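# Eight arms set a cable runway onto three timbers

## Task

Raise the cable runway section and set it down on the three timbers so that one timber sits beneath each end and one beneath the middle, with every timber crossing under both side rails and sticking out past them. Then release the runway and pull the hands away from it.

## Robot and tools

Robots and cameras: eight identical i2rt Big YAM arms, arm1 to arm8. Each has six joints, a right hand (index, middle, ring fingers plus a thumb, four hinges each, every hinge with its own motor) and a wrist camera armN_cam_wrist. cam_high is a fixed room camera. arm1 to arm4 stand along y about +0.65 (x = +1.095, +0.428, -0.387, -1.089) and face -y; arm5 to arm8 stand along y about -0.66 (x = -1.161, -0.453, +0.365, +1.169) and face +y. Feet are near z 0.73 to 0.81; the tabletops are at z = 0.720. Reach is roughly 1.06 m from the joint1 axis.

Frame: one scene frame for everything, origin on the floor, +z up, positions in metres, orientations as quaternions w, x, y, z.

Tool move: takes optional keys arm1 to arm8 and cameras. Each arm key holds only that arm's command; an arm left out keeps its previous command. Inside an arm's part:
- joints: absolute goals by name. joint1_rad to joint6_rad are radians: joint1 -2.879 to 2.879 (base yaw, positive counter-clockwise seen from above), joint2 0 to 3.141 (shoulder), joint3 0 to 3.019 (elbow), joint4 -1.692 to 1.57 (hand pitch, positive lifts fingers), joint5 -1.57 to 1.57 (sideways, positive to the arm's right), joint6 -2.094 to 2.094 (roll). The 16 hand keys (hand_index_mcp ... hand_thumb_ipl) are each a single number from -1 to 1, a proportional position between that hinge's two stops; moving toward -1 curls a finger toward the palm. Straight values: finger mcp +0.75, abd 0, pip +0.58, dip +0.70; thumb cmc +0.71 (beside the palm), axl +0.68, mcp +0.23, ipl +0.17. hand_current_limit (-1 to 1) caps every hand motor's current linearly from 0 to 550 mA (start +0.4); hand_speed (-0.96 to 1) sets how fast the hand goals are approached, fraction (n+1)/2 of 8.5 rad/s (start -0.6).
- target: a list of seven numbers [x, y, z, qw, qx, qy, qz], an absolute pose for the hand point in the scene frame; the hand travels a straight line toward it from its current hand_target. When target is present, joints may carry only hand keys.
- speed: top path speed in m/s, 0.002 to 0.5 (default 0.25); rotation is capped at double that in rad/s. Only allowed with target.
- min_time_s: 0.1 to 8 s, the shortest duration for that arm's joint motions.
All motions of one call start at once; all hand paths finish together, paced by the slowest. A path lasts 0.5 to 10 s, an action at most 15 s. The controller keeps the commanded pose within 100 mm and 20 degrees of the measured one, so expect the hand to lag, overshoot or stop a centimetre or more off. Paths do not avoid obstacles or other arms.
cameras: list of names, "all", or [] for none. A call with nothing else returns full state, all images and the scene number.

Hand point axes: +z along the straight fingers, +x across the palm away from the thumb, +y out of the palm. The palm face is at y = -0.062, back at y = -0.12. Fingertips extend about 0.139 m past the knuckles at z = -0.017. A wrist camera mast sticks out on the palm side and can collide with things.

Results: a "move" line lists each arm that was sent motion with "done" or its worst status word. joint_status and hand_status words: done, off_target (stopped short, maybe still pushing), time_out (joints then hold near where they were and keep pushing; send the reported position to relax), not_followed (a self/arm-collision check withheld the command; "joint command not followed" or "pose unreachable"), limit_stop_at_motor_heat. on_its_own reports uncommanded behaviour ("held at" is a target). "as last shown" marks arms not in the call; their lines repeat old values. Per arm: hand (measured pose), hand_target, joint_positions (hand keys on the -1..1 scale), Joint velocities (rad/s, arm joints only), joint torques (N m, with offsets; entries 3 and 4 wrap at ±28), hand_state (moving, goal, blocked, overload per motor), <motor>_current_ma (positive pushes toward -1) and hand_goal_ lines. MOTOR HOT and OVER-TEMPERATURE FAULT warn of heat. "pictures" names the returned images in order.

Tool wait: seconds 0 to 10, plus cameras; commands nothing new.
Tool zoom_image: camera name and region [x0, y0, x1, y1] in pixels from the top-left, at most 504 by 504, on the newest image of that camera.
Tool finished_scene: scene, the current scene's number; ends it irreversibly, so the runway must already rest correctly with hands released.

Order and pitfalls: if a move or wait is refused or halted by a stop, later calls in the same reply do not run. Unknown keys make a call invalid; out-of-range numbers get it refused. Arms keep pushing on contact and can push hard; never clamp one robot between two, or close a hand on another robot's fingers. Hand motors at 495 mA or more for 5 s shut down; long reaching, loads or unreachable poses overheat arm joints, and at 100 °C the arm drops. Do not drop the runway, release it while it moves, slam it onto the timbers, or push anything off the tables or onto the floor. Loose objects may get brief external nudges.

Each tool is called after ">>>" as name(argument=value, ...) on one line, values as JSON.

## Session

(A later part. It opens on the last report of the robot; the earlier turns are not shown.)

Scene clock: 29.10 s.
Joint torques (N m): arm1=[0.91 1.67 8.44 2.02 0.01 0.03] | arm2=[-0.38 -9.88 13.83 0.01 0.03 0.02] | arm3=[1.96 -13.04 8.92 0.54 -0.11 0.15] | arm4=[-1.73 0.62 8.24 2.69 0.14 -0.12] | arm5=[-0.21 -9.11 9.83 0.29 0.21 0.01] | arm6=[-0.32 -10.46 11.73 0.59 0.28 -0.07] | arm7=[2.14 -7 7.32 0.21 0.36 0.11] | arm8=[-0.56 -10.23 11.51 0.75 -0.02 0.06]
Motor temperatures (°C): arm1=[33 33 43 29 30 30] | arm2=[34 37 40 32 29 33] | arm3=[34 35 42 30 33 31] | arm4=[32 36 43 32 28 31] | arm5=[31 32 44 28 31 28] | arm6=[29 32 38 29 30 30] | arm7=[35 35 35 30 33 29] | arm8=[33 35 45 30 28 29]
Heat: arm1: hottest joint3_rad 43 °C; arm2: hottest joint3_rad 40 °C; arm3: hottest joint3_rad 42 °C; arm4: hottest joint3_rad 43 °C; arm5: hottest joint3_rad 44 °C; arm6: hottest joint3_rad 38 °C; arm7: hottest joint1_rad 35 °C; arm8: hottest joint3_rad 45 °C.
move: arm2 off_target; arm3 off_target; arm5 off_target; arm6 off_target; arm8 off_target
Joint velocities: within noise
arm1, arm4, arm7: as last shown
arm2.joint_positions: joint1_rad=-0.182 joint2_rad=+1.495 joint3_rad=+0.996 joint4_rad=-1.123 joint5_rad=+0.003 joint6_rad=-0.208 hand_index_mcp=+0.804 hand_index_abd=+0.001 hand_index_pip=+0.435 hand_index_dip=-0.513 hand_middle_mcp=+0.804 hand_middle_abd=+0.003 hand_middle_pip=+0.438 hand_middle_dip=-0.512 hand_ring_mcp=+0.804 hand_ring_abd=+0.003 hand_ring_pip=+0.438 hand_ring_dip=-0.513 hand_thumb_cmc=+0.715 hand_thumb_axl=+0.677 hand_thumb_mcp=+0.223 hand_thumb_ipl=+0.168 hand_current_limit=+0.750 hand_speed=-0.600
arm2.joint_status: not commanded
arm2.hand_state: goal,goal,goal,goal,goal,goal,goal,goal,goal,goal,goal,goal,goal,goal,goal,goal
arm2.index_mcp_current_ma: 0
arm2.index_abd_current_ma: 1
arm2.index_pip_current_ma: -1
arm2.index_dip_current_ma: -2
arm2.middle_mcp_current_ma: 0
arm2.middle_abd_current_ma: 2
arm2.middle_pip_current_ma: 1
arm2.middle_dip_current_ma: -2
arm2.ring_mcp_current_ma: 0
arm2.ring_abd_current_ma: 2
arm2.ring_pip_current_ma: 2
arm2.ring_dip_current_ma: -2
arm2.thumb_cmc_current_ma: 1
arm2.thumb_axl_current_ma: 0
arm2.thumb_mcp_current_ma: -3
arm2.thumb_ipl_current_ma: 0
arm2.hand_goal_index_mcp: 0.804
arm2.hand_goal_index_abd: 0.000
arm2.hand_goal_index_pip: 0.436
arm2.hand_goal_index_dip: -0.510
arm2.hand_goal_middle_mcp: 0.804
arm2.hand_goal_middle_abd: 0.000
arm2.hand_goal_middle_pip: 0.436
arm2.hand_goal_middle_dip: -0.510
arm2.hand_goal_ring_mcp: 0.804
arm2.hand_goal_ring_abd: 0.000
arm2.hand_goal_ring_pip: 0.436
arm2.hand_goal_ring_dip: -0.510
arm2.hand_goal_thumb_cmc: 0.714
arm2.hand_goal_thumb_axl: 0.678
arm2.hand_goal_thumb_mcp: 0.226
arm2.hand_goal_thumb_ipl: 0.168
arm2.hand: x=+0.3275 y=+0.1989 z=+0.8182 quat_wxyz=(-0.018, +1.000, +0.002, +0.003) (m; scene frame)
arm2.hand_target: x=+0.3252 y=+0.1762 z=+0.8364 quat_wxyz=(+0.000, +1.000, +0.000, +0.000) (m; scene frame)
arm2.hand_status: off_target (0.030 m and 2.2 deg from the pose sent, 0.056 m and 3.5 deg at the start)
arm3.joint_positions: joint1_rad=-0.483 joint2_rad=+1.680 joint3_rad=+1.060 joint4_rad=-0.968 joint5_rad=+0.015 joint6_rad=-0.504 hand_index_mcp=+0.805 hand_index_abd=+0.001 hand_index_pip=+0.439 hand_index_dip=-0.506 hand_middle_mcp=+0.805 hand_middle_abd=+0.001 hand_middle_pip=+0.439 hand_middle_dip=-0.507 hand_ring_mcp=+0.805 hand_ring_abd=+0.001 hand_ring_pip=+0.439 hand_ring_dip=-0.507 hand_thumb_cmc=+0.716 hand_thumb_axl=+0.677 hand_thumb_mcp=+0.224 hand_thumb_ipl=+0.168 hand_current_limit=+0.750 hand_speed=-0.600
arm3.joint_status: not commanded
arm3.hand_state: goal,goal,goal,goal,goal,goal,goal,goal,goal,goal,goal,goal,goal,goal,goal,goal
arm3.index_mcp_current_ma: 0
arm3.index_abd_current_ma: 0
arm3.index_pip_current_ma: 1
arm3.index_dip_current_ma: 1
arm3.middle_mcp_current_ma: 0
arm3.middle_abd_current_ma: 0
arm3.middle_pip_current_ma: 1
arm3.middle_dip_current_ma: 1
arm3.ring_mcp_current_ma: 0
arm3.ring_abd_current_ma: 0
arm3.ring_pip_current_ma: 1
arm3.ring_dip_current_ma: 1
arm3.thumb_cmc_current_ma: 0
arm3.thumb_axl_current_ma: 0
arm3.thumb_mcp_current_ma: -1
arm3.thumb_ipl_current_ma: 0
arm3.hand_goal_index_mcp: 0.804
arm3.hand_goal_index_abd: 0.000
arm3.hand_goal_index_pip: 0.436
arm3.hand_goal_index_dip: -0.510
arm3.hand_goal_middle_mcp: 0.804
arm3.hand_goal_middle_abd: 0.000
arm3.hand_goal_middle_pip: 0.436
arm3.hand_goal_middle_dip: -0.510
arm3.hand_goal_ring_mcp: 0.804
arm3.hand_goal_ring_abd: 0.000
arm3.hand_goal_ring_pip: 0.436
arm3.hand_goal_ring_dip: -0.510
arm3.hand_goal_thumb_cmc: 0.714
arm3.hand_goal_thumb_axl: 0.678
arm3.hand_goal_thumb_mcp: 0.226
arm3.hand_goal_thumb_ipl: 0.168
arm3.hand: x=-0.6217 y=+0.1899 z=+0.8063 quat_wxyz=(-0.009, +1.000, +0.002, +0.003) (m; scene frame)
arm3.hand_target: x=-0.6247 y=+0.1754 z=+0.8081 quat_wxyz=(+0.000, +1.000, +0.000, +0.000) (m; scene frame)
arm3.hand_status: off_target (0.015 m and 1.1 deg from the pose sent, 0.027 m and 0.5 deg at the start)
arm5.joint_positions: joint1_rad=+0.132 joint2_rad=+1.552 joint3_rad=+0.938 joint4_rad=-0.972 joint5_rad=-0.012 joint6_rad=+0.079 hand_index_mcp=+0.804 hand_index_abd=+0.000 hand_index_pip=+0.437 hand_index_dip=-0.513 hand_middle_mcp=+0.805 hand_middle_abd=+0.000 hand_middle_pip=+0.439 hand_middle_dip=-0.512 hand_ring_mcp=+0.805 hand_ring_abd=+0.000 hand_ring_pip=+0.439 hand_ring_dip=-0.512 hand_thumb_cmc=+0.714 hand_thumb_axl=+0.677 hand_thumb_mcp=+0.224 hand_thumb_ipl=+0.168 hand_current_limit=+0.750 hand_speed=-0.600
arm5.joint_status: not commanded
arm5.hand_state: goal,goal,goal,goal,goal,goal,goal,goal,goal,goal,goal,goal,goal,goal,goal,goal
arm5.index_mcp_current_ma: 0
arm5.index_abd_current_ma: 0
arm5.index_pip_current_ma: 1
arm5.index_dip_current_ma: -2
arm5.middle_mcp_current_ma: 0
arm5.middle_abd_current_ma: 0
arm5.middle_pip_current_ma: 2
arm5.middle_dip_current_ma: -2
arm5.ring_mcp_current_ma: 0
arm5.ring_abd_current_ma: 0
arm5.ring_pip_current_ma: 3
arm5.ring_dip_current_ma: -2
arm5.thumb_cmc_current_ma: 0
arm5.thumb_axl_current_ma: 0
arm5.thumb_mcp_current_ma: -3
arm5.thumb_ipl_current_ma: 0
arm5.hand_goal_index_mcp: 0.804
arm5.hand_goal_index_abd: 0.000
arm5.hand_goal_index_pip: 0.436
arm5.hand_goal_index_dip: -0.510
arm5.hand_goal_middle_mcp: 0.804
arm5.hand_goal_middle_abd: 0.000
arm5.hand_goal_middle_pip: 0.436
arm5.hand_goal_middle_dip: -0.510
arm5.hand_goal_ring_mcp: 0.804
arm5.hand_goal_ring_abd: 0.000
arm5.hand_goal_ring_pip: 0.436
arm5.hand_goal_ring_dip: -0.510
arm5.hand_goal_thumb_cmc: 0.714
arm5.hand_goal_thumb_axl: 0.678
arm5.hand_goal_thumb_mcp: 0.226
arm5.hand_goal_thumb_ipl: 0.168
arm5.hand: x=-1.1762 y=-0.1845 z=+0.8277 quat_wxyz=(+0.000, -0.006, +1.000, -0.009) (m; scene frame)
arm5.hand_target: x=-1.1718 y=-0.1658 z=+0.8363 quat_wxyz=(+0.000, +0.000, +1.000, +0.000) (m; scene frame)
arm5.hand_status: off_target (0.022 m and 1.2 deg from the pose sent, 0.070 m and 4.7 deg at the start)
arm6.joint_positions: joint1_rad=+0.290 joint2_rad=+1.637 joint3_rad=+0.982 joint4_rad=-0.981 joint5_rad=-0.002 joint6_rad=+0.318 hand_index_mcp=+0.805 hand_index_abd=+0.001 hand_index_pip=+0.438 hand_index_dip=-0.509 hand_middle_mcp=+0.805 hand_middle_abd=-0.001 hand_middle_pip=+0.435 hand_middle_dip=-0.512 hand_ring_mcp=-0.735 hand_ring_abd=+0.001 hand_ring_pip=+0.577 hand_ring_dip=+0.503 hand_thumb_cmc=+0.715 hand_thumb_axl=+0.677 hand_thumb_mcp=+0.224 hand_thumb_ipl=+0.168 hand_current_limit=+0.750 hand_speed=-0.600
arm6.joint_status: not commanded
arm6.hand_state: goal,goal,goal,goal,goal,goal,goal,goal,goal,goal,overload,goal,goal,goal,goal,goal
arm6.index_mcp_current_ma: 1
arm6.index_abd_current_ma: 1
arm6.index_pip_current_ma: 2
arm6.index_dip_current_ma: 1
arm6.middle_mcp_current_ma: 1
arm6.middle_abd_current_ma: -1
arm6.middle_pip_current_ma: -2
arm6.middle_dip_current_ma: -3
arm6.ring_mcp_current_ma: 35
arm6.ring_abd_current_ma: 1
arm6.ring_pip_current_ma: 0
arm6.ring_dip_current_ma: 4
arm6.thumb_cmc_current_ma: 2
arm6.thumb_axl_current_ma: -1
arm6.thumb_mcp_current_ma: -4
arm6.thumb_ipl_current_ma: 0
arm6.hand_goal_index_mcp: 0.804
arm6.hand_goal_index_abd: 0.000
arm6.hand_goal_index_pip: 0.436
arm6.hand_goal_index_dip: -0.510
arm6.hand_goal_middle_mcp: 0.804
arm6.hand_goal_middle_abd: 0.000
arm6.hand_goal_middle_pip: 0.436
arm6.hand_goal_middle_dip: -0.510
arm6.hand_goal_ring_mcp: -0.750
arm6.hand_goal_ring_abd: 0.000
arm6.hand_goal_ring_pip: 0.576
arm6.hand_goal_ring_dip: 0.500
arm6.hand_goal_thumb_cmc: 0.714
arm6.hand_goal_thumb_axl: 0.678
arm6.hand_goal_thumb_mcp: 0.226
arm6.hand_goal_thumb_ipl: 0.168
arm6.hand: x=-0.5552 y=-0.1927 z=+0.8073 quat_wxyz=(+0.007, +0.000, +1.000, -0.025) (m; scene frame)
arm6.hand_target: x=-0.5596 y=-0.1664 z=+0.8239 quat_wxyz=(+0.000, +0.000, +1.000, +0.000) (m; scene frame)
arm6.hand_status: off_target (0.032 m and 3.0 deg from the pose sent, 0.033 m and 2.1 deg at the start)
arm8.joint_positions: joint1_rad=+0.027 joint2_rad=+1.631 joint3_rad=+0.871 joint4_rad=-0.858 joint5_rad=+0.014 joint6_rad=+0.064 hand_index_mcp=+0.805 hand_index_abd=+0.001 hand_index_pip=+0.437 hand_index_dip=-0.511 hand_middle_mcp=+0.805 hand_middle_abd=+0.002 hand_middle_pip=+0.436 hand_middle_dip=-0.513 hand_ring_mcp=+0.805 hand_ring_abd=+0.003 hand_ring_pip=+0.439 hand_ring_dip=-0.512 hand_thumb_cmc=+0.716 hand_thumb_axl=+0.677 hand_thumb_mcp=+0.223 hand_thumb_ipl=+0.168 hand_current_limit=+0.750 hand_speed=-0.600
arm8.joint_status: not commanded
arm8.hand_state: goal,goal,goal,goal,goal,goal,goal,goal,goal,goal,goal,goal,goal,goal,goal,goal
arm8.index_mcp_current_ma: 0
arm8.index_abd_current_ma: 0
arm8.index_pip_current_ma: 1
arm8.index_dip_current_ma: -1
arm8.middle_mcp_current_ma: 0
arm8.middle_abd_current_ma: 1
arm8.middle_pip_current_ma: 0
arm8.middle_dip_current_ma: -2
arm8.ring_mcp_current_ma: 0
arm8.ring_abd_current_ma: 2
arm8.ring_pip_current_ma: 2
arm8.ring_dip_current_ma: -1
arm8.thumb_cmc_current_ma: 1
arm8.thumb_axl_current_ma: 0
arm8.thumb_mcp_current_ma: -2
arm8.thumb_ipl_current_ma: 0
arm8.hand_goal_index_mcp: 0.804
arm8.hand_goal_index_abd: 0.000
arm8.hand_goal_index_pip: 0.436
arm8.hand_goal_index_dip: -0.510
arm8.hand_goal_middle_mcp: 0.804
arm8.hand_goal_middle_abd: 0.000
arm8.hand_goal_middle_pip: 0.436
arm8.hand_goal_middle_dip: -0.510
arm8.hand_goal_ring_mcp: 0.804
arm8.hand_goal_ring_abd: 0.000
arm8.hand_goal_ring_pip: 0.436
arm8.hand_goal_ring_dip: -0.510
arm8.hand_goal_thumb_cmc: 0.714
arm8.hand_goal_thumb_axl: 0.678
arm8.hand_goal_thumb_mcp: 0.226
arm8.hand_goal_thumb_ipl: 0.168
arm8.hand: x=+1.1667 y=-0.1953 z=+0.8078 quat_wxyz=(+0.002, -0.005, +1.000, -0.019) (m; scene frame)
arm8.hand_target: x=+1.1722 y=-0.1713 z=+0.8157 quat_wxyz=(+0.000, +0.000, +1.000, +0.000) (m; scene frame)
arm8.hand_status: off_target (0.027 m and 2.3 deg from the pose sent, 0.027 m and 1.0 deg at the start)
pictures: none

>>> move(arm2={"target": [0.325, 0.150, 0.828, 0, 1, 0, 0], "speed": 0.06}, arm3={"target": [-0.625, 0.145, 0.828, 0, 1, 0, 0], "speed": 0.06}, arm5={"target": [-1.172, -0.145, 0.822, 0, 0, 1, 0], "speed": 0.06}, arm6={"target": [-0.56, -0.14, 0.836, 0, 0, 1, 0], "speed": 0.06}, arm8={"target": [1.172, -0.145, 0.828, 0, 0, 1, 0], "speed": 0.06}, cameras=["arm2_cam_wrist", "arm3_cam_wrist", "arm5_cam_wrist", "arm6_cam_wrist", "arm8_cam_wrist"])

Scene clock: 31.30 s.
Joint torques (N m): arm1=[1.08 1.96 8.44 2.07 0 0.02] | arm2=[0.38 -11.34 13.78 0.62 0 0.05] | arm3=[1.85 -13.8 10.02 -0.28 -0.1 0.16] | arm4=[-1.61 0.67 8.24 2.69 0.14 -0.11] | arm5=[-1.32 -9.88 9.46 0.84 0.22 -0.07] | arm6=[-0.32 -11.11 12.27 -0.03 0.28 -0.08] | arm7=[2.14 -6.95 7.32 0.25 0.36 0.11] | arm8=[-0.32 -11.28 12.14 -0.23 -0.02 -0.01]
Motor temperatures (°C): arm1=[33 33 44 29 30 30] | arm2=[34 37 41 32 29 33] | arm3=[34 35 42 30 33 31] | arm4=[32 36 44 32 28 31] | arm5=[31 32 44 28 31 28] | arm6=[29 32 38 29 30 30] | arm7=[35 35 35 30 33 29] | arm8=[33 36 45 30 28 29]
Heat: arm1: hottest joint3_rad 44 °C; arm2: hottest joint3_rad 41 °C; arm3: hottest joint3_rad 42 °C; arm4: hottest joint3_rad 44 °C; arm5: hottest joint3_rad 44 °C; arm6: hottest joint3_rad 38 °C; arm7: hottest joint1_rad 35 °C; arm8: hottest joint3_rad 45 °C.
move: arm2 off_target; arm3 off_target; arm5 off_target; arm6 off_target; arm8 off_target
Joint velocities: within noise
arm1, arm4, arm7: as last shown
arm2.joint_positions: joint1_rad=-0.172 joint2_rad=+1.563 joint3_rad=+1.052 joint4_rad=-1.123 joint5_rad=+0.003 joint6_rad=-0.196 hand_index_mcp=+0.804 hand_index_abd=+0.001 hand_index_pip=+0.435 hand_index_dip=-0.513 hand_middle_mcp=+0.804 hand_middle_abd=+0.003 hand_middle_pip=+0.438 hand_middle_dip=-0.512 hand_ring_mcp=+0.804 hand_ring_abd=+0.003 hand_ring_pip=+0.438 hand_ring_dip=-0.513 hand_thumb_cmc=+0.715 hand_thumb_axl=+0.677 hand_thumb_mcp=+0.223 hand_thumb_ipl=+0.168 hand_current_limit=+0.750 hand_speed=-0.600
arm2.joint_status: not commanded
arm2.hand_state: goal,goal,goal,goal,goal,goal,goal,goal,goal,goal,goal,goal,goal,goal,goal,goal
arm2.index_mcp_current_ma: 0
arm2.index_abd_current_ma: 1
arm2.index_pip_current_ma: -1
arm2.index_dip_current_ma: -2
arm2.middle_mcp_current_ma: 0
arm2.middle_abd_current_ma: 2
arm2.middle_pip_current_ma: 1
arm2.middle_dip_current_ma: -2
arm2.ring_mcp_current_ma: 0
arm2.ring_abd_current_ma: 2
arm2.ring_pip_current_ma: 2
arm2.ring_dip_current_ma: -2
arm2.thumb_cmc_current_ma: 1
arm2.thumb_axl_current_ma: 0
arm2.thumb_mcp_current_ma: -3
arm2.thumb_ipl_current_ma: 0
arm2.hand_goal_index_mcp: 0.804
arm2.hand_goal_index_abd: 0.000
arm2.hand_goal_index_pip: 0.436
arm2.hand_goal_index_dip: -0.510
arm2.hand_goal_middle_mcp: 0.804
arm2.hand_goal_middle_abd: 0.000
arm2.hand_goal_middle_pip: 0.436
arm2.hand_goal_middle_dip: -0.510
arm2.hand_goal_ring_mcp: 0.804
arm2.hand_goal_ring_abd: 0.000
arm2.hand_goal_ring_pip: 0.436
arm2.hand_goal_ring_dip: -0.510
arm2.hand_goal_thumb_cmc: 0.714
arm2.hand_goal_thumb_axl: 0.678
arm2.hand_goal_thumb_mcp: 0.226
arm2.hand_goal_thumb_ipl: 0.168
arm2.hand: x=+0.3269 y=+0.1779 z=+0.8100 quat_wxyz=(-0.025, +1.000, +0.001, +0.004) (m; scene frame)
arm2.hand_target: x=+0.3255 y=+0.1516 z=+0.8287 quat_wxyz=(+0.000, +1.000, +0.000, +0.000) (m; scene frame)
arm2.hand_status: off_target (0.033 m and 2.9 deg from the pose sent, 0.050 m and 2.2 deg at the start)
arm3.joint_positions: joint1_rad=-0.452 joint2_rad=+1.707 joint3_rad=+1.153 joint4_rad=-1.020 joint5_rad=+0.015 joint6_rad=-0.474 hand_index_mcp=+0.805 hand_index_abd=+0.001 hand_index_pip=+0.439 hand_index_dip=-0.506 hand_middle_mcp=+0.805 hand_middle_abd=+0.001 hand_middle_pip=+0.439 hand_middle_dip=-0.507 hand_ring_mcp=+0.805 hand_ring_abd=+0.001 hand_ring_pip=+0.439 hand_ring_dip=-0.507 hand_thumb_cmc=+0.716 hand_thumb_axl=+0.677 hand_thumb_mcp=+0.224 hand_thumb_ipl=+0.168 hand_current_limit=+0.750 hand_speed=-0.600
arm3.joint_status: not commanded
arm3.hand_state: goal,goal,goal,goal,goal,goal,goal,goal,goal,goal,goal,goal,goal,goal,goal,goal
arm3.index_mcp_current_ma: 0
arm3.index_abd_current_ma: 0
arm3.index_pip_current_ma: 1
arm3.index_dip_current_ma: 1
arm3.middle_mcp_current_ma: 0
arm3.middle_abd_current_ma: 0
arm3.middle_pip_current_ma: 1
arm3.middle_dip_current_ma: 1
arm3.ring_mcp_current_ma: 0
arm3.ring_abd_current_ma: 0
arm3.ring_pip_current_ma: 1
arm3.ring_dip_current_ma: 1
arm3.thumb_cmc_current_ma: 0
arm3.thumb_axl_current_ma: 0
arm3.thumb_mcp_current_ma: -1
arm3.thumb_ipl_current_ma: 0
arm3.hand_goal_index_mcp: 0.804
arm3.hand_goal_index_abd: 0.000
arm3.hand_goal_index_pip: 0.436
arm3.hand_goal_index_dip: -0.510
arm3.hand_goal_middle_mcp: 0.804
arm3.hand_goal_middle_abd: 0.000
arm3.hand_goal_middle_pip: 0.436
arm3.hand_goal_middle_dip: -0.510
arm3.hand_goal_ring_mcp: 0.804
arm3.hand_goal_ring_abd: 0.000
arm3.hand_goal_ring_pip: 0.436
arm3.hand_goal_ring_dip: -0.510
arm3.hand_goal_thumb_cmc: 0.714
arm3.hand_goal_thumb_axl: 0.678
arm3.hand_goal_thumb_mcp: 0.226
arm3.hand_goal_thumb_ipl: 0.168
arm3.hand: x=-0.6224 y=+0.1590 z=+0.8254 quat_wxyz=(-0.003, +1.000, +0.003, +0.000) (m; scene frame)
arm3.hand_target: x=-0.6247 y=+0.1454 z=+0.8281 quat_wxyz=(+0.000, +1.000, +0.000, +0.000) (m; scene frame)
arm3.hand_status: off_target (0.014 m and 0.5 deg from the pose sent, 0.050 m and 1.1 deg at the start)
arm5.joint_positions: joint1_rad=+0.129 joint2_rad=+1.618 joint3_rad=+0.981 joint4_rad=-0.963 joint5_rad=-0.012 joint6_rad=+0.079 hand_index_mcp=+0.804 hand_index_abd=+0.000 hand_index_pip=+0.437 hand_index_dip=-0.513 hand_middle_mcp=+0.805 hand_middle_abd=+0.000 hand_middle_pip=+0.439 hand_middle_dip=-0.512 hand_ring_mcp=+0.805 hand_ring_abd=+0.000 hand_ring_pip=+0.439 hand_ring_dip=-0.512 hand_thumb_cmc=+0.714 hand_thumb_axl=+0.677 hand_thumb_mcp=+0.224 hand_thumb_ipl=+0.168 hand_current_limit=+0.750 hand_speed=-0.600
arm5.joint_status: not commanded
arm5.hand_state: goal,goal,goal,goal,goal,goal,goal,goal,goal,goal,goal,goal,goal,goal,goal,goal
arm5.index_mcp_current_ma: 0
arm5.index_abd_current_ma: 0
arm5.index_pip_current_ma: 1
arm5.index_dip_current_ma: -2
arm5.middle_mcp_current_ma: 0
arm5.middle_abd_current_ma: 0
arm5.middle_pip_current_ma: 2
arm5.middle_dip_current_ma: -2
arm5.ring_mcp_current_ma: 0
arm5.ring_abd_current_ma: 0
arm5.ring_pip_current_ma: 3
arm5.ring_dip_current_ma: -2
arm5.thumb_cmc_current_ma: 0
arm5.thumb_axl_current_ma: 0
arm5.thumb_mcp_current_ma: -3
arm5.thumb_ipl_current_ma: 0
arm5.hand_goal_index_mcp: 0.804
arm5.hand_goal_index_abd: 0.000
arm5.hand_goal_index_pip: 0.436
arm5.hand_goal_index_dip: -0.510
arm5.hand_goal_middle_mcp: 0.804
arm5.hand_goal_middle_abd: 0.000
arm5.hand_goal_middle_pip: 0.436
arm5.hand_goal_middle_dip: -0.510
arm5.hand_goal_ring_mcp: 0.804
arm5.hand_goal_ring_abd: 0.000
arm5.hand_goal_ring_pip: 0.436
arm5.hand_goal_ring_dip: -0.510
arm5.hand_goal_thumb_cmc: 0.714
arm5.hand_goal_thumb_axl: 0.678
arm5.hand_goal_thumb_mcp: 0.226
arm5.hand_goal_thumb_ipl: 0.168
arm5.hand: x=-1.1760 y=-0.1682 z=+0.8146 quat_wxyz=(+0.000, -0.004, +1.000, -0.016) (m; scene frame)
arm5.hand_target: x=-1.1719 y=-0.1460 z=+0.8227 quat_wxyz=(+0.000, +0.000, +1.000, +0.000) (m; scene frame)
arm5.hand_status: off_target (0.025 m and 1.9 deg from the pose sent, 0.040 m and 1.2 deg at the start)
arm6.joint_positions: joint1_rad=+0.273 joint2_rad=+1.672 joint3_rad=+1.067 joint4_rad=-1.014 joint5_rad=-0.002 joint6_rad=+0.301 hand_index_mcp=+0.805 hand_index_abd=+0.001 hand_index_pip=+0.438 hand_index_dip=-0.509 hand_middle_mcp=+0.805 hand_middle_abd=-0.001 hand_middle_pip=+0.435 hand_middle_dip=-0.512 hand_ring_mcp=-0.735 hand_ring_abd=+0.001 hand_ring_pip=+0.577 hand_ring_dip=+0.503 hand_thumb_cmc=+0.715 hand_thumb_axl=+0.677 hand_thumb_mcp=+0.224 hand_thumb_ipl=+0.168 hand_current_limit=+0.750 hand_speed=-0.600
arm6.joint_status: not commanded
arm6.hand_state: goal,goal,goal,goal,goal,goal,goal,goal,goal,goal,overload,goal,goal,goal,goal,goal
arm6.index_mcp_current_ma: 1
arm6.index_abd_current_ma: 1
arm6.index_pip_current_ma: 2
arm6.index_dip_current_ma: 1
arm6.middle_mcp_current_ma: 1
arm6.middle_abd_current_ma: -1
arm6.middle_pip_current_ma: -2
arm6.middle_dip_current_ma: -3
arm6.ring_mcp_current_ma: 35
arm6.ring_abd_current_ma: 1
arm6.ring_pip_current_ma: 0
arm6.ring_dip_current_ma: 4
arm6.thumb_cmc_current_ma: 2
arm6.thumb_axl_current_ma: -1
arm6.thumb_mcp_current_ma: -4
arm6.thumb_ipl_current_ma: 0
arm6.hand_goal_index_mcp: 0.804
arm6.hand_goal_index_abd: 0.000
arm6.hand_goal_index_pip: 0.436
arm6.hand_goal_index_dip: -0.510
arm6.hand_goal_middle_mcp: 0.804
arm6.hand_goal_middle_abd: 0.000
arm6.hand_goal_middle_pip: 0.436
arm6.hand_goal_middle_dip: -0.510
arm6.hand_goal_ring_mcp: -0.750
arm6.hand_goal_ring_abd: 0.000
arm6.hand_goal_ring_pip: 0.576
arm6.hand_goal_ring_dip: 0.500
arm6.hand_goal_thumb_cmc: 0.714
arm6.hand_goal_thumb_axl: 0.678
arm6.hand_goal_thumb_mcp: 0.226
arm6.hand_goal_thumb_ipl: 0.168
arm6.hand: x=-0.5569 y=-0.1636 z=+0.8205 quat_wxyz=(+0.004, +0.001, +1.000, -0.018) (m; scene frame)
arm6.hand_target: x=-0.5596 y=-0.1411 z=+0.8364 quat_wxyz=(+0.000, +0.000, +1.000, +0.000) (m; scene frame)
arm6.hand_status: off_target (0.028 m and 2.1 deg from the pose sent, 0.060 m and 3.0 deg at the start)
arm8.joint_positions: joint1_rad=+0.024 joint2_rad=+1.661 joint3_rad=+0.955 joint4_rad=-0.886 joint5_rad=+0.014 joint6_rad=+0.061 hand_index_mcp=+0.805 hand_index_abd=+0.001 hand_index_pip=+0.437 hand_index_dip=-0.511 hand_middle_mcp=+0.805 hand_middle_abd=+0.002 hand_middle_pip=+0.436 hand_middle_dip=-0.513 hand_ring_mcp=+0.805 hand_ring_abd=+0.003 hand_ring_pip=+0.439 hand_ring_dip=-0.512 hand_thumb_cmc=+0.716 hand_thumb_axl=+0.677 hand_thumb_mcp=+0.223 hand_thumb_ipl=+0.168 hand_current_limit=+0.750 hand_speed=-0.600
arm8.joint_status: not commanded
arm8.hand_state: goal,goal,goal,goal,goal,goal,goal,goal,goal,goal,goal,goal,goal,goal,goal,goal
arm8.index_mcp_current_ma: 0
arm8.index_abd_current_ma: 0
arm8.index_pip_current_ma: 1
arm8.index_dip_current_ma: -1
arm8.middle_mcp_current_ma: 0
arm8.middle_abd_current_ma: 1
arm8.middle_pip_current_ma: 0
arm8.middle_dip_current_ma: -2
arm8.ring_mcp_current_ma: 0
arm8.ring_abd_current_ma: 2
arm8.ring_pip_current_ma: 2
arm8.ring_dip_current_ma: -1
arm8.thumb_cmc_current_ma: 1
arm8.thumb_axl_current_ma: 0
arm8.thumb_mcp_current_ma: -2
arm8.thumb_ipl_current_ma: 0
arm8.hand_goal_index_mcp: 0.804
arm8.hand_goal_index_abd: 0.000
arm8.hand_goal_index_pip: 0.436
arm8.hand_goal_index_dip: -0.510
arm8.hand_goal_middle_mcp: 0.804
arm8.hand_goal_middle_abd: 0.000
arm8.hand_goal_middle_pip: 0.436
arm8.hand_goal_middle_dip: -0.510
arm8.hand_goal_ring_mcp: 0.804
arm8.hand_goal_ring_abd: 0.000
arm8.hand_goal_ring_pip: 0.436
arm8.hand_goal_ring_dip: -0.510
arm8.hand_goal_thumb_cmc: 0.714
arm8.hand_goal_thumb_axl: 0.678
arm8.hand_goal_thumb_mcp: 0.226
arm8.hand_goal_thumb_ipl: 0.168
arm8.hand: x=+1.1658 y=-0.1640 z=+0.8226 quat_wxyz=(+0.001, -0.005, +1.000, -0.006) (m; scene frame)
arm8.hand_target: x=+1.1722 y=-0.1458 z=+0.8284 quat_wxyz=(+0.000, +0.000, +1.000, +0.000) (m; scene frame)
arm8.hand_status: off_target (0.021 m and 0.8 deg from the pose sent, 0.054 m and 2.2 deg at the start)
pictures: arm2_cam_wrist, arm3_cam_wrist, arm5_cam_wrist, arm6_cam_wrist, arm8_cam_wrist
Images, in order (width x height): arm2_cam_wrist 896x504, arm3_cam_wrist 896x504, arm5_cam_wrist 896x504, arm6_cam_wrist 896x504, arm8_cam_wrist 896x504.

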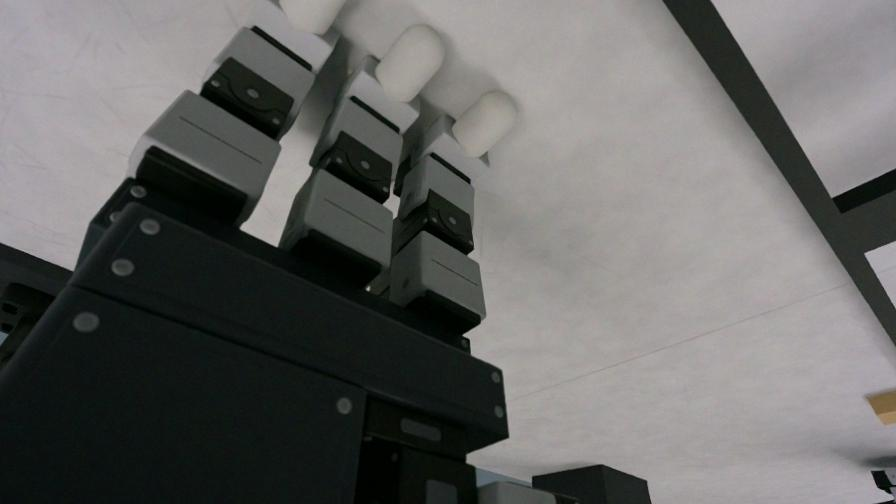

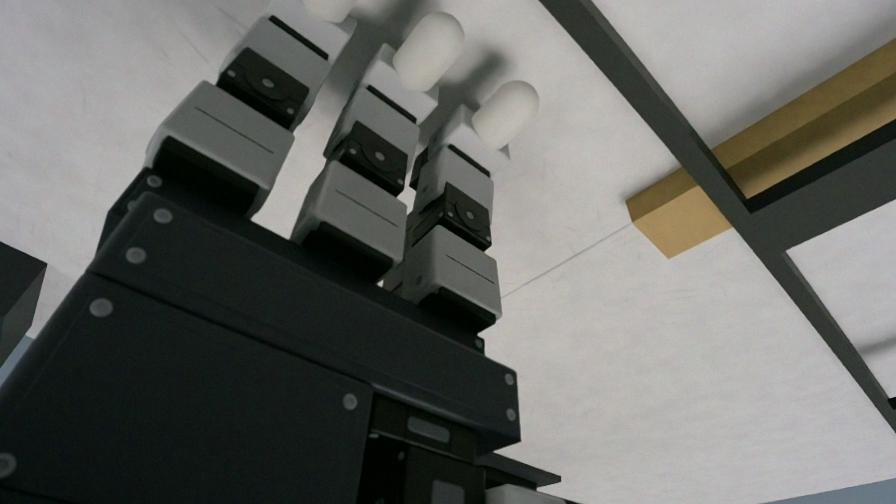

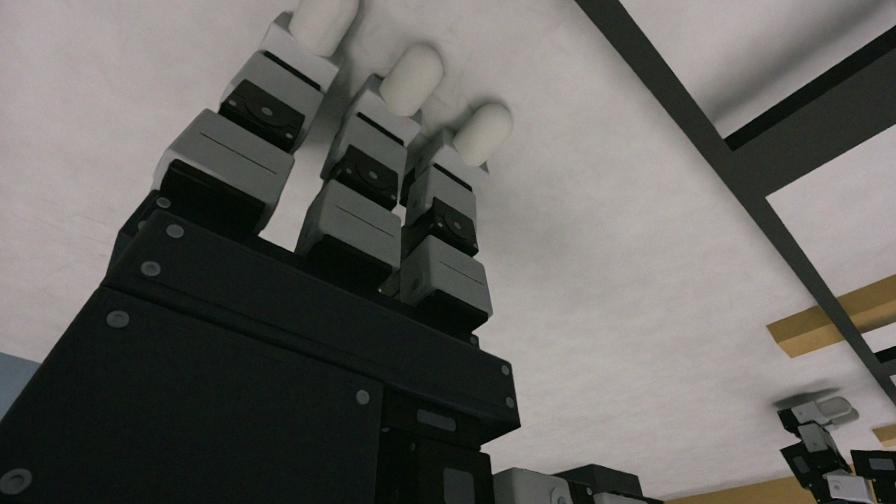

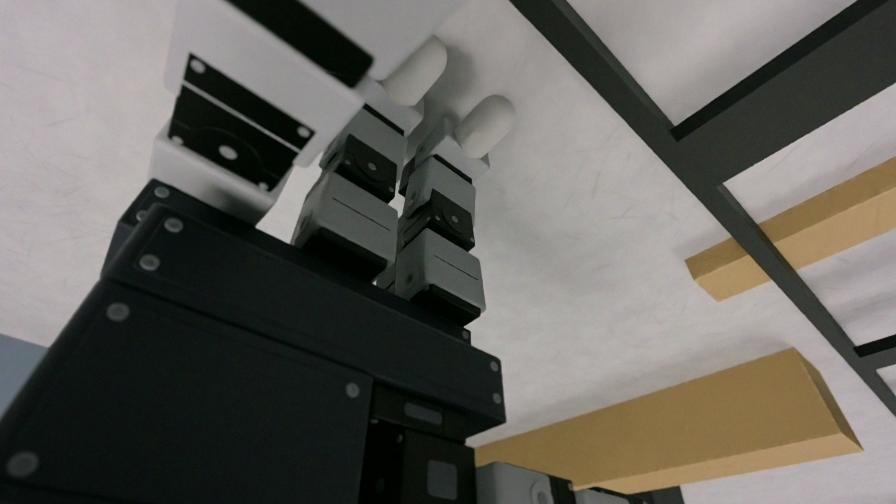

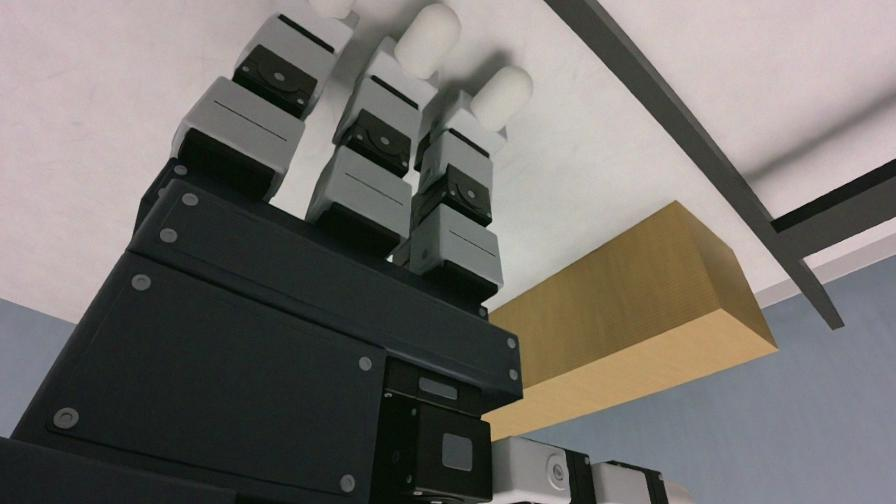

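>>> move(arm2={"target": [0.325, 0.125, 0.838, 0, 1, 0, 0], "speed": 0.06}, arm3={"target": [-0.625, 0.135, 0.822, 0, 1, 0, 0], "speed": 0.06}, arm5={"target": [-1.172, -0.12, 0.83, 0, 0, 1, 0], "speed": 0.06}, arm6={"target": [-0.575, -0.13, 0.832, 0, 0, 1, 0], "speed": 0.06}, arm8={"target": [1.2, -0.135, 0.825, 0, 0, 1, 0], "speed": 0.06}, cameras=["arm2_cam_wrist", "arm3_cam_wrist", "arm5_cam_wrist", "arm6_cam_wrist", "arm8_cam_wrist"])

Scene clock: 35.37 s.
Joint torques (N m): arm1=[0.91 1.55 8.39 2 -0.01 -0.01] | arm2=[-0.15 -12.16 14.04 0.13 -0.01 0.09] | arm3=[1.96 -14.15 9.98 -0.03 -0.08 0.15] | arm4=[-1.67 0.62 8.24 2.67 0.14 -0.11] | arm5=[-0.5 -10.29 9.91 0.23 0.21 -0.08] | arm6=[0.91 -11.69 12.27 -0.06 0.23 0.11] | arm7=[1.96 -7 7.34 0.21 0.36 0.11] | arm8=[-0.44 -10.23 12.18 -0.12 0.08 0.02]
Motor temperatures (°C): arm1=[33 33 44 29 30 30] | arm2=[34 37 41 32 29 33] | arm3=[34 36 42 30 32 31] | arm4=[32 36 44 32 28 31] | arm5=[31 32 45 28 31 28] | arm6=[29 32 39 29 30 30] | arm7=[35 35 36 30 33 29] | arm8=[33 36 46 30 28 29]
Heat: arm1: hottest joint3_rad 44 °C; arm2: hottest joint3_rad 41 °C; arm3: hottest joint3_rad 42 °C; arm4: hottest joint3_rad 44 °C; arm5: hottest joint3_rad 45 °C; arm6: hottest joint3_rad 39 °C; arm7: hottest joint3_rad 36 °C; arm8: hottest joint3_rad 46 °C.
move: arm2 off_target; arm3 off_target; arm5 off_target; arm6 off_target; arm8 off_target
Joint velocities: within noise
arm1, arm4, arm7: as last shown
arm2.joint_positions: joint1_rad=-0.162 joint2_rad=+1.611 joint3_rad=+1.138 joint4_rad=-1.150 joint5_rad=+0.003 joint6_rad=-0.186 hand_index_mcp=+0.804 hand_index_abd=+0.001 hand_index_pip=+0.435 hand_index_dip=-0.513 hand_middle_mcp=+0.804 hand_middle_abd=+0.003 hand_middle_pip=+0.438 hand_middle_dip=-0.512 hand_ring_mcp=+0.804 hand_ring_abd=+0.003 hand_ring_pip=+0.438 hand_ring_dip=-0.513 hand_thumb_cmc=+0.715 hand_thumb_axl=+0.677 hand_thumb_mcp=+0.223 hand_thumb_ipl=+0.168 hand_current_limit=+0.750 hand_speed=-0.600
arm2.joint_status: not commanded
arm2.hand_state: goal,goal,goal,goal,goal,goal,goal,goal,goal,goal,goal,goal,goal,goal,goal,goal
arm2.index_mcp_current_ma: 0
arm2.index_abd_current_ma: 1
arm2.index_pip_current_ma: -1
arm2.index_dip_current_ma: -2
arm2.middle_mcp_current_ma: 0
arm2.middle_abd_current_ma: 2
arm2.middle_pip_current_ma: 1
arm2.middle_dip_current_ma: -2
arm2.ring_mcp_current_ma: 0
arm2.ring_abd_current_ma: 2
arm2.ring_pip_current_ma: 2
arm2.ring_dip_current_ma: -2
arm2.thumb_cmc_current_ma: 1
arm2.thumb_axl_current_ma: 0
arm2.thumb_mcp_current_ma: -3
arm2.thumb_ipl_current_ma: 0
arm2.hand_goal_index_mcp: 0.804
arm2.hand_goal_index_abd: 0.000
arm2.hand_goal_index_pip: 0.436
arm2.hand_goal_index_dip: -0.510
arm2.hand_goal_middle_mcp: 0.804
arm2.hand_goal_middle_abd: 0.000
arm2.hand_goal_middle_pip: 0.436
arm2.hand_goal_middle_dip: -0.510
arm2.hand_goal_ring_mcp: 0.804
arm2.hand_goal_ring_abd: 0.000
arm2.hand_goal_ring_pip: 0.436
arm2.hand_goal_ring_dip: -0.510
arm2.hand_goal_thumb_cmc: 0.714
arm2.hand_goal_thumb_axl: 0.678
arm2.hand_goal_thumb_mcp: 0.226
arm2.hand_goal_thumb_ipl: 0.168
arm2.hand: x=+0.3258 y=+0.1497 z=+0.8205 quat_wxyz=(-0.019, +1.000, +0.001, +0.003) (m; scene frame)
arm2.hand_target: x=+0.3253 y=+0.1264 z=+0.8385 quat_wxyz=(+0.000, +1.000, +0.000, +0.000) (m; scene frame)
arm2.hand_status: off_target (0.030 m and 2.2 deg from the pose sent, 0.060 m and 2.9 deg at the start)
arm3.joint_positions: joint1_rad=-0.444 joint2_rad=+1.735 joint3_rad=+1.175 joint4_rad=-1.020 joint5_rad=+0.015 joint6_rad=-0.465 hand_index_mcp=+0.805 hand_index_abd=+0.001 hand_index_pip=+0.439 hand_index_dip=-0.506 hand_middle_mcp=+0.805 hand_middle_abd=+0.001 hand_middle_pip=+0.439 hand_middle_dip=-0.507 hand_ring_mcp=+0.805 hand_ring_abd=+0.001 hand_ring_pip=+0.439 hand_ring_dip=-0.507 hand_thumb_cmc=+0.716 hand_thumb_axl=+0.677 hand_thumb_mcp=+0.224 hand_thumb_ipl=+0.168 hand_current_limit=+0.750 hand_speed=-0.600
arm3.joint_status: not commanded
arm3.hand_state: goal,goal,goal,goal,goal,goal,goal,goal,goal,goal,goal,goal,goal,goal,goal,goal
arm3.index_mcp_current_ma: 0
arm3.index_abd_current_ma: 0
arm3.index_pip_current_ma: 1
arm3.index_dip_current_ma: 1
arm3.middle_mcp_current_ma: 0
arm3.middle_abd_current_ma: 0
arm3.middle_pip_current_ma: 1
arm3.middle_dip_current_ma: 1
arm3.ring_mcp_current_ma: 0
arm3.ring_abd_current_ma: 0
arm3.ring_pip_current_ma: 1
arm3.ring_dip_current_ma: 1
arm3.thumb_cmc_current_ma: 0
arm3.thumb_axl_current_ma: 0
arm3.thumb_mcp_current_ma: -1
arm3.thumb_ipl_current_ma: 0
arm3.hand_goal_index_mcp: 0.804
arm3.hand_goal_index_abd: 0.000
arm3.hand_goal_index_pip: 0.436
arm3.hand_goal_index_dip: -0.510
arm3.hand_goal_middle_mcp: 0.804
arm3.hand_goal_middle_abd: 0.000
arm3.hand_goal_middle_pip: 0.436
arm3.hand_goal_middle_dip: -0.510
arm3.hand_goal_ring_mcp: 0.804
arm3.hand_goal_ring_abd: 0.000
arm3.hand_goal_ring_pip: 0.436
arm3.hand_goal_ring_dip: -0.510
arm3.hand_goal_thumb_cmc: 0.714
arm3.hand_goal_thumb_axl: 0.678
arm3.hand_goal_thumb_mcp: 0.226
arm3.hand_goal_thumb_ipl: 0.168
arm3.hand: x=-0.6222 y=+0.1506 z=+0.8193 quat_wxyz=(-0.006, +1.000, +0.002, +0.001) (m; scene frame)
arm3.hand_target: x=-0.6247 y=+0.1354 z=+0.8222 quat_wxyz=(+0.000, +1.000, +0.000, +0.000) (m; scene frame)
arm3.hand_status: off_target (0.016 m and 0.7 deg from the pose sent, 0.024 m and 0.4 deg at the start)
arm5.joint_positions: joint1_rad=+0.124 joint2_rad=+1.663 joint3_rad=+1.064 joint4_rad=-0.985 joint5_rad=-0.012 joint6_rad=+0.079 hand_index_mcp=+0.804 hand_index_abd=+0.000 hand_index_pip=+0.437 hand_index_dip=-0.513 hand_middle_mcp=+0.805 hand_middle_abd=+0.000 hand_middle_pip=+0.439 hand_middle_dip=-0.512 hand_ring_mcp=+0.805 hand_ring_abd=+0.000 hand_ring_pip=+0.439 hand_ring_dip=-0.512 hand_thumb_cmc=+0.714 hand_thumb_axl=+0.677 hand_thumb_mcp=+0.224 hand_thumb_ipl=+0.168 hand_current_limit=+0.750 hand_speed=-0.600
arm5.joint_status: not commanded
arm5.hand_state: goal,goal,goal,goal,goal,goal,goal,goal,goal,goal,goal,goal,goal,goal,goal,goal
arm5.index_mcp_current_ma: 0
arm5.index_abd_current_ma: 0
arm5.index_pip_current_ma: 1
arm5.index_dip_current_ma: -2
arm5.middle_mcp_current_ma: 0
arm5.middle_abd_current_ma: 0
arm5.middle_pip_current_ma: 2
arm5.middle_dip_current_ma: -2
arm5.ring_mcp_current_ma: 0
arm5.ring_abd_current_ma: 0
arm5.ring_pip_current_ma: 3
arm5.ring_dip_current_ma: -2
arm5.thumb_cmc_current_ma: 0
arm5.thumb_axl_current_ma: 0
arm5.thumb_mcp_current_ma: -3
arm5.thumb_ipl_current_ma: 0
arm5.hand_goal_index_mcp: 0.804
arm5.hand_goal_index_abd: 0.000
arm5.hand_goal_index_pip: 0.436
arm5.hand_goal_index_dip: -0.510
arm5.hand_goal_middle_mcp: 0.804
arm5.hand_goal_middle_abd: 0.000
arm5.hand_goal_middle_pip: 0.436
arm5.hand_goal_middle_dip: -0.510
arm5.hand_goal_ring_mcp: 0.804
arm5.hand_goal_ring_abd: 0.000
arm5.hand_goal_ring_pip: 0.436
arm5.hand_goal_ring_dip: -0.510
arm5.hand_goal_thumb_cmc: 0.714
arm5.hand_goal_thumb_axl: 0.678
arm5.hand_goal_thumb_mcp: 0.226
arm5.hand_goal_thumb_ipl: 0.168
arm5.hand: x=-1.1763 y=-0.1389 z=+0.8238 quat_wxyz=(+0.000, -0.002, +1.000, -0.008) (m; scene frame)
arm5.hand_target: x=-1.1719 y=-0.1208 z=+0.8301 quat_wxyz=(+0.000, +0.000, +1.000, +0.000) (m; scene frame)
arm5.hand_status: off_target (0.020 m and 0.9 deg from the pose sent, 0.051 m and 1.9 deg at the start)
arm6.joint_positions: joint1_rad=+0.281 joint2_rad=+1.710 joint3_rad=+1.106 joint4_rad=-1.014 joint5_rad=-0.002 joint6_rad=+0.307 hand_index_mcp=+0.805 hand_index_abd=+0.001 hand_index_pip=+0.438 hand_index_dip=-0.509 hand_middle_mcp=+0.805 hand_middle_abd=-0.001 hand_middle_pip=+0.435 hand_middle_dip=-0.512 hand_ring_mcp=-0.735 hand_ring_abd=+0.001 hand_ring_pip=+0.577 hand_ring_dip=+0.503 hand_thumb_cmc=+0.715 hand_thumb_axl=+0.677 hand_thumb_mcp=+0.224 hand_thumb_ipl=+0.168 hand_current_limit=+0.750 hand_speed=-0.600
arm6.joint_status: not commanded
arm6.hand_state: goal,goal,goal,goal,goal,goal,goal,goal,goal,goal,overload,goal,goal,goal,goal,goal
arm6.index_mcp_current_ma: 1
arm6.index_abd_current_ma: 1
arm6.index_pip_current_ma: 2
arm6.index_dip_current_ma: 1
arm6.middle_mcp_current_ma: 1
arm6.middle_abd_current_ma: -1
arm6.middle_pip_current_ma: -2
arm6.middle_dip_current_ma: -3
arm6.ring_mcp_current_ma: 35
arm6.ring_abd_current_ma: 1
arm6.ring_pip_current_ma: 0
arm6.ring_dip_current_ma: 4
arm6.thumb_cmc_current_ma: 2
arm6.thumb_axl_current_ma: -1
arm6.thumb_mcp_current_ma: -4
arm6.thumb_ipl_current_ma: 0
arm6.hand_goal_index_mcp: 0.804
arm6.hand_goal_index_abd: 0.000
arm6.hand_goal_index_pip: 0.436
arm6.hand_goal_index_dip: -0.510
arm6.hand_goal_middle_mcp: 0.804
arm6.hand_goal_middle_abd: 0.000
arm6.hand_goal_middle_pip: 0.436
arm6.hand_goal_middle_dip: -0.510
arm6.hand_goal_ring_mcp: -0.750
arm6.hand_goal_ring_abd: 0.000
arm6.hand_goal_ring_pip: 0.576
arm6.hand_goal_ring_dip: 0.500
arm6.hand_goal_thumb_cmc: 0.714
arm6.hand_goal_thumb_axl: 0.678
arm6.hand_goal_thumb_mcp: 0.226
arm6.hand_goal_thumb_ipl: 0.168
arm6.hand: x=-0.5651 y=-0.1510 z=+0.8167 quat_wxyz=(+0.004, -0.001, +1.000, -0.017) (m; scene frame)
arm6.hand_target: x=-0.5748 y=-0.1309 z=+0.8326 quat_wxyz=(+0.000, +0.000, +1.000, +0.001) (m; scene frame)
arm6.hand_status: off_target (0.028 m and 2.1 deg from the pose sent, 0.040 m and 2.1 deg at the start)
arm8.joint_positions: joint1_rad=-0.044 joint2_rad=+1.685 joint3_rad=+0.980 joint4_rad=-0.886 joint5_rad=+0.014 joint6_rad=-0.004 hand_index_mcp=+0.805 hand_index_abd=+0.001 hand_index_pip=+0.437 hand_index_dip=-0.511 hand_middle_mcp=+0.805 hand_middle_abd=+0.002 hand_middle_pip=+0.436 hand_middle_dip=-0.513 hand_ring_mcp=+0.805 hand_ring_abd=+0.003 hand_ring_pip=+0.439 hand_ring_dip=-0.512 hand_thumb_cmc=+0.716 hand_thumb_axl=+0.677 hand_thumb_mcp=+0.223 hand_thumb_ipl=+0.168 hand_current_limit=+0.750 hand_speed=-0.600
arm8.joint_status: not commanded
arm8.hand_state: goal,goal,goal,goal,goal,goal,goal,goal,goal,goal,goal,goal,goal,goal,goal,goal
arm8.index_mcp_current_ma: 0
arm8.index_abd_current_ma: 0
arm8.index_pip_current_ma: 1
arm8.index_dip_current_ma: -1
arm8.middle_mcp_current_ma: 0
arm8.middle_abd_current_ma: 1
arm8.middle_pip_current_ma: 0
arm8.middle_dip_current_ma: -2
arm8.ring_mcp_current_ma: 0
arm8.ring_abd_current_ma: 1
arm8.ring_pip_current_ma: 2
arm8.ring_dip_current_ma: -1
arm8.thumb_cmc_current_ma: 1
arm8.thumb_axl_current_ma: 0
arm8.thumb_mcp_current_ma: -2
arm8.thumb_ipl_current_ma: 0
arm8.hand_goal_index_mcp: 0.804
arm8.hand_goal_index_abd: 0.000
arm8.hand_goal_index_pip: 0.436
arm8.hand_goal_index_dip: -0.510
arm8.hand_goal_middle_mcp: 0.804
arm8.hand_goal_middle_abd: 0.000
arm8.hand_goal_middle_pip: 0.436
arm8.hand_goal_middle_dip: -0.510
arm8.hand_goal_ring_mcp: 0.804
arm8.hand_goal_ring_abd: 0.000
arm8.hand_goal_ring_pip: 0.436
arm8.hand_goal_ring_dip: -0.510
arm8.hand_goal_thumb_cmc: 0.714
arm8.hand_goal_thumb_axl: 0.678
arm8.hand_goal_thumb_mcp: 0.226
arm8.hand_goal_thumb_ipl: 0.168
arm8.hand: x=+1.1940 y=-0.1539 z=+0.8200 quat_wxyz=(+0.001, -0.003, +1.000, -0.006) (m; scene frame)
arm8.hand_target: x=+1.2001 y=-0.1359 z=+0.8254 quat_wxyz=(+0.000, +0.000, +1.000, +0.000) (m; scene frame)
arm8.hand_status: off_target (0.020 m and 0.7 deg from the pose sent, 0.045 m and 0.8 deg at the start)
pictures: arm2_cam_wrist, arm3_cam_wrist, arm5_cam_wrist, arm6_cam_wrist, arm8_cam_wrist
Images, in order (width x height): arm2_cam_wrist 896x504, arm3_cam_wrist 896x504, arm5_cam_wrist 896x504, arm6_cam_wrist 896x504, arm8_cam_wrist 896x504.

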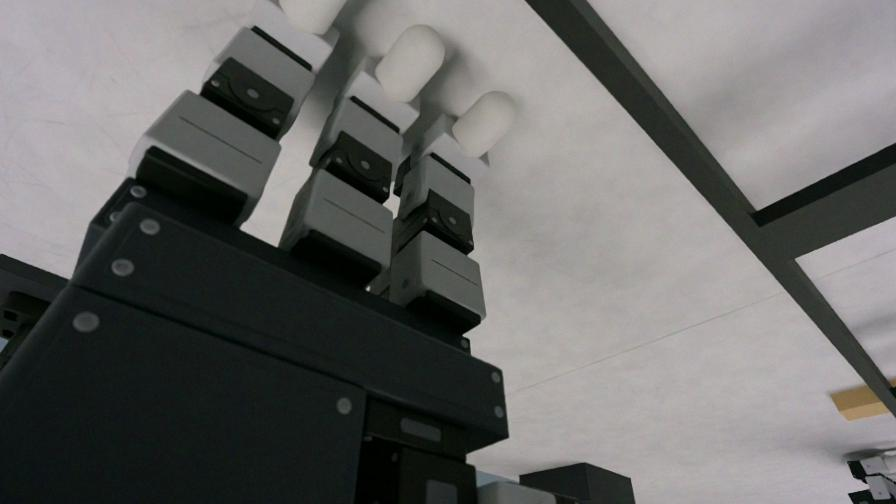

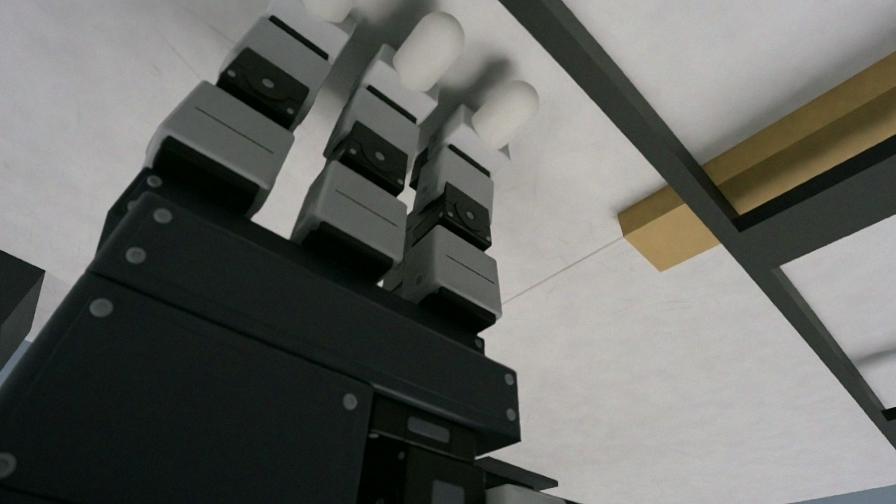

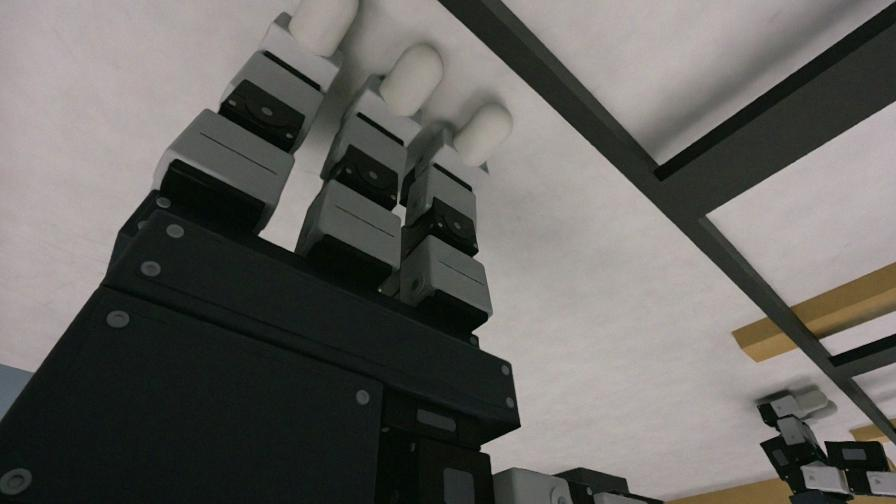

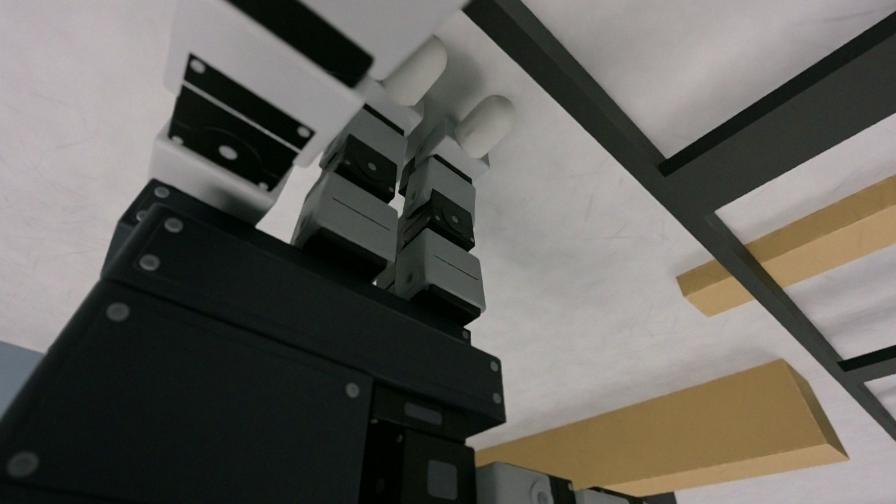

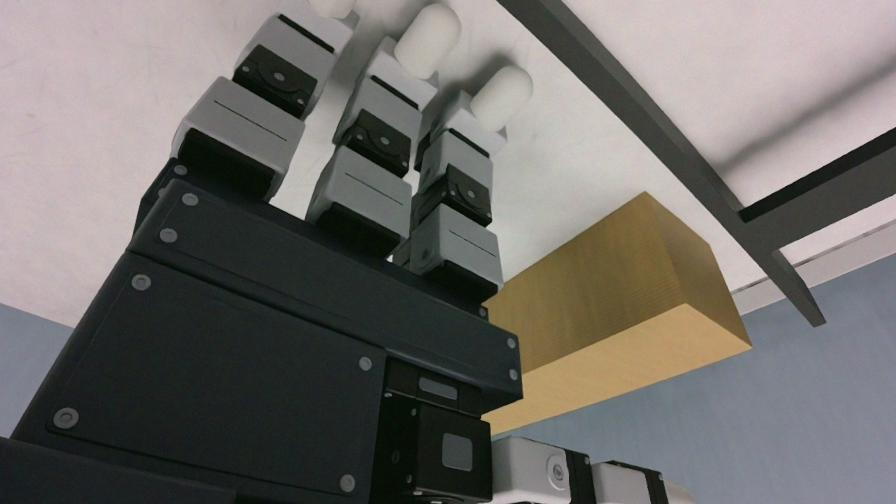

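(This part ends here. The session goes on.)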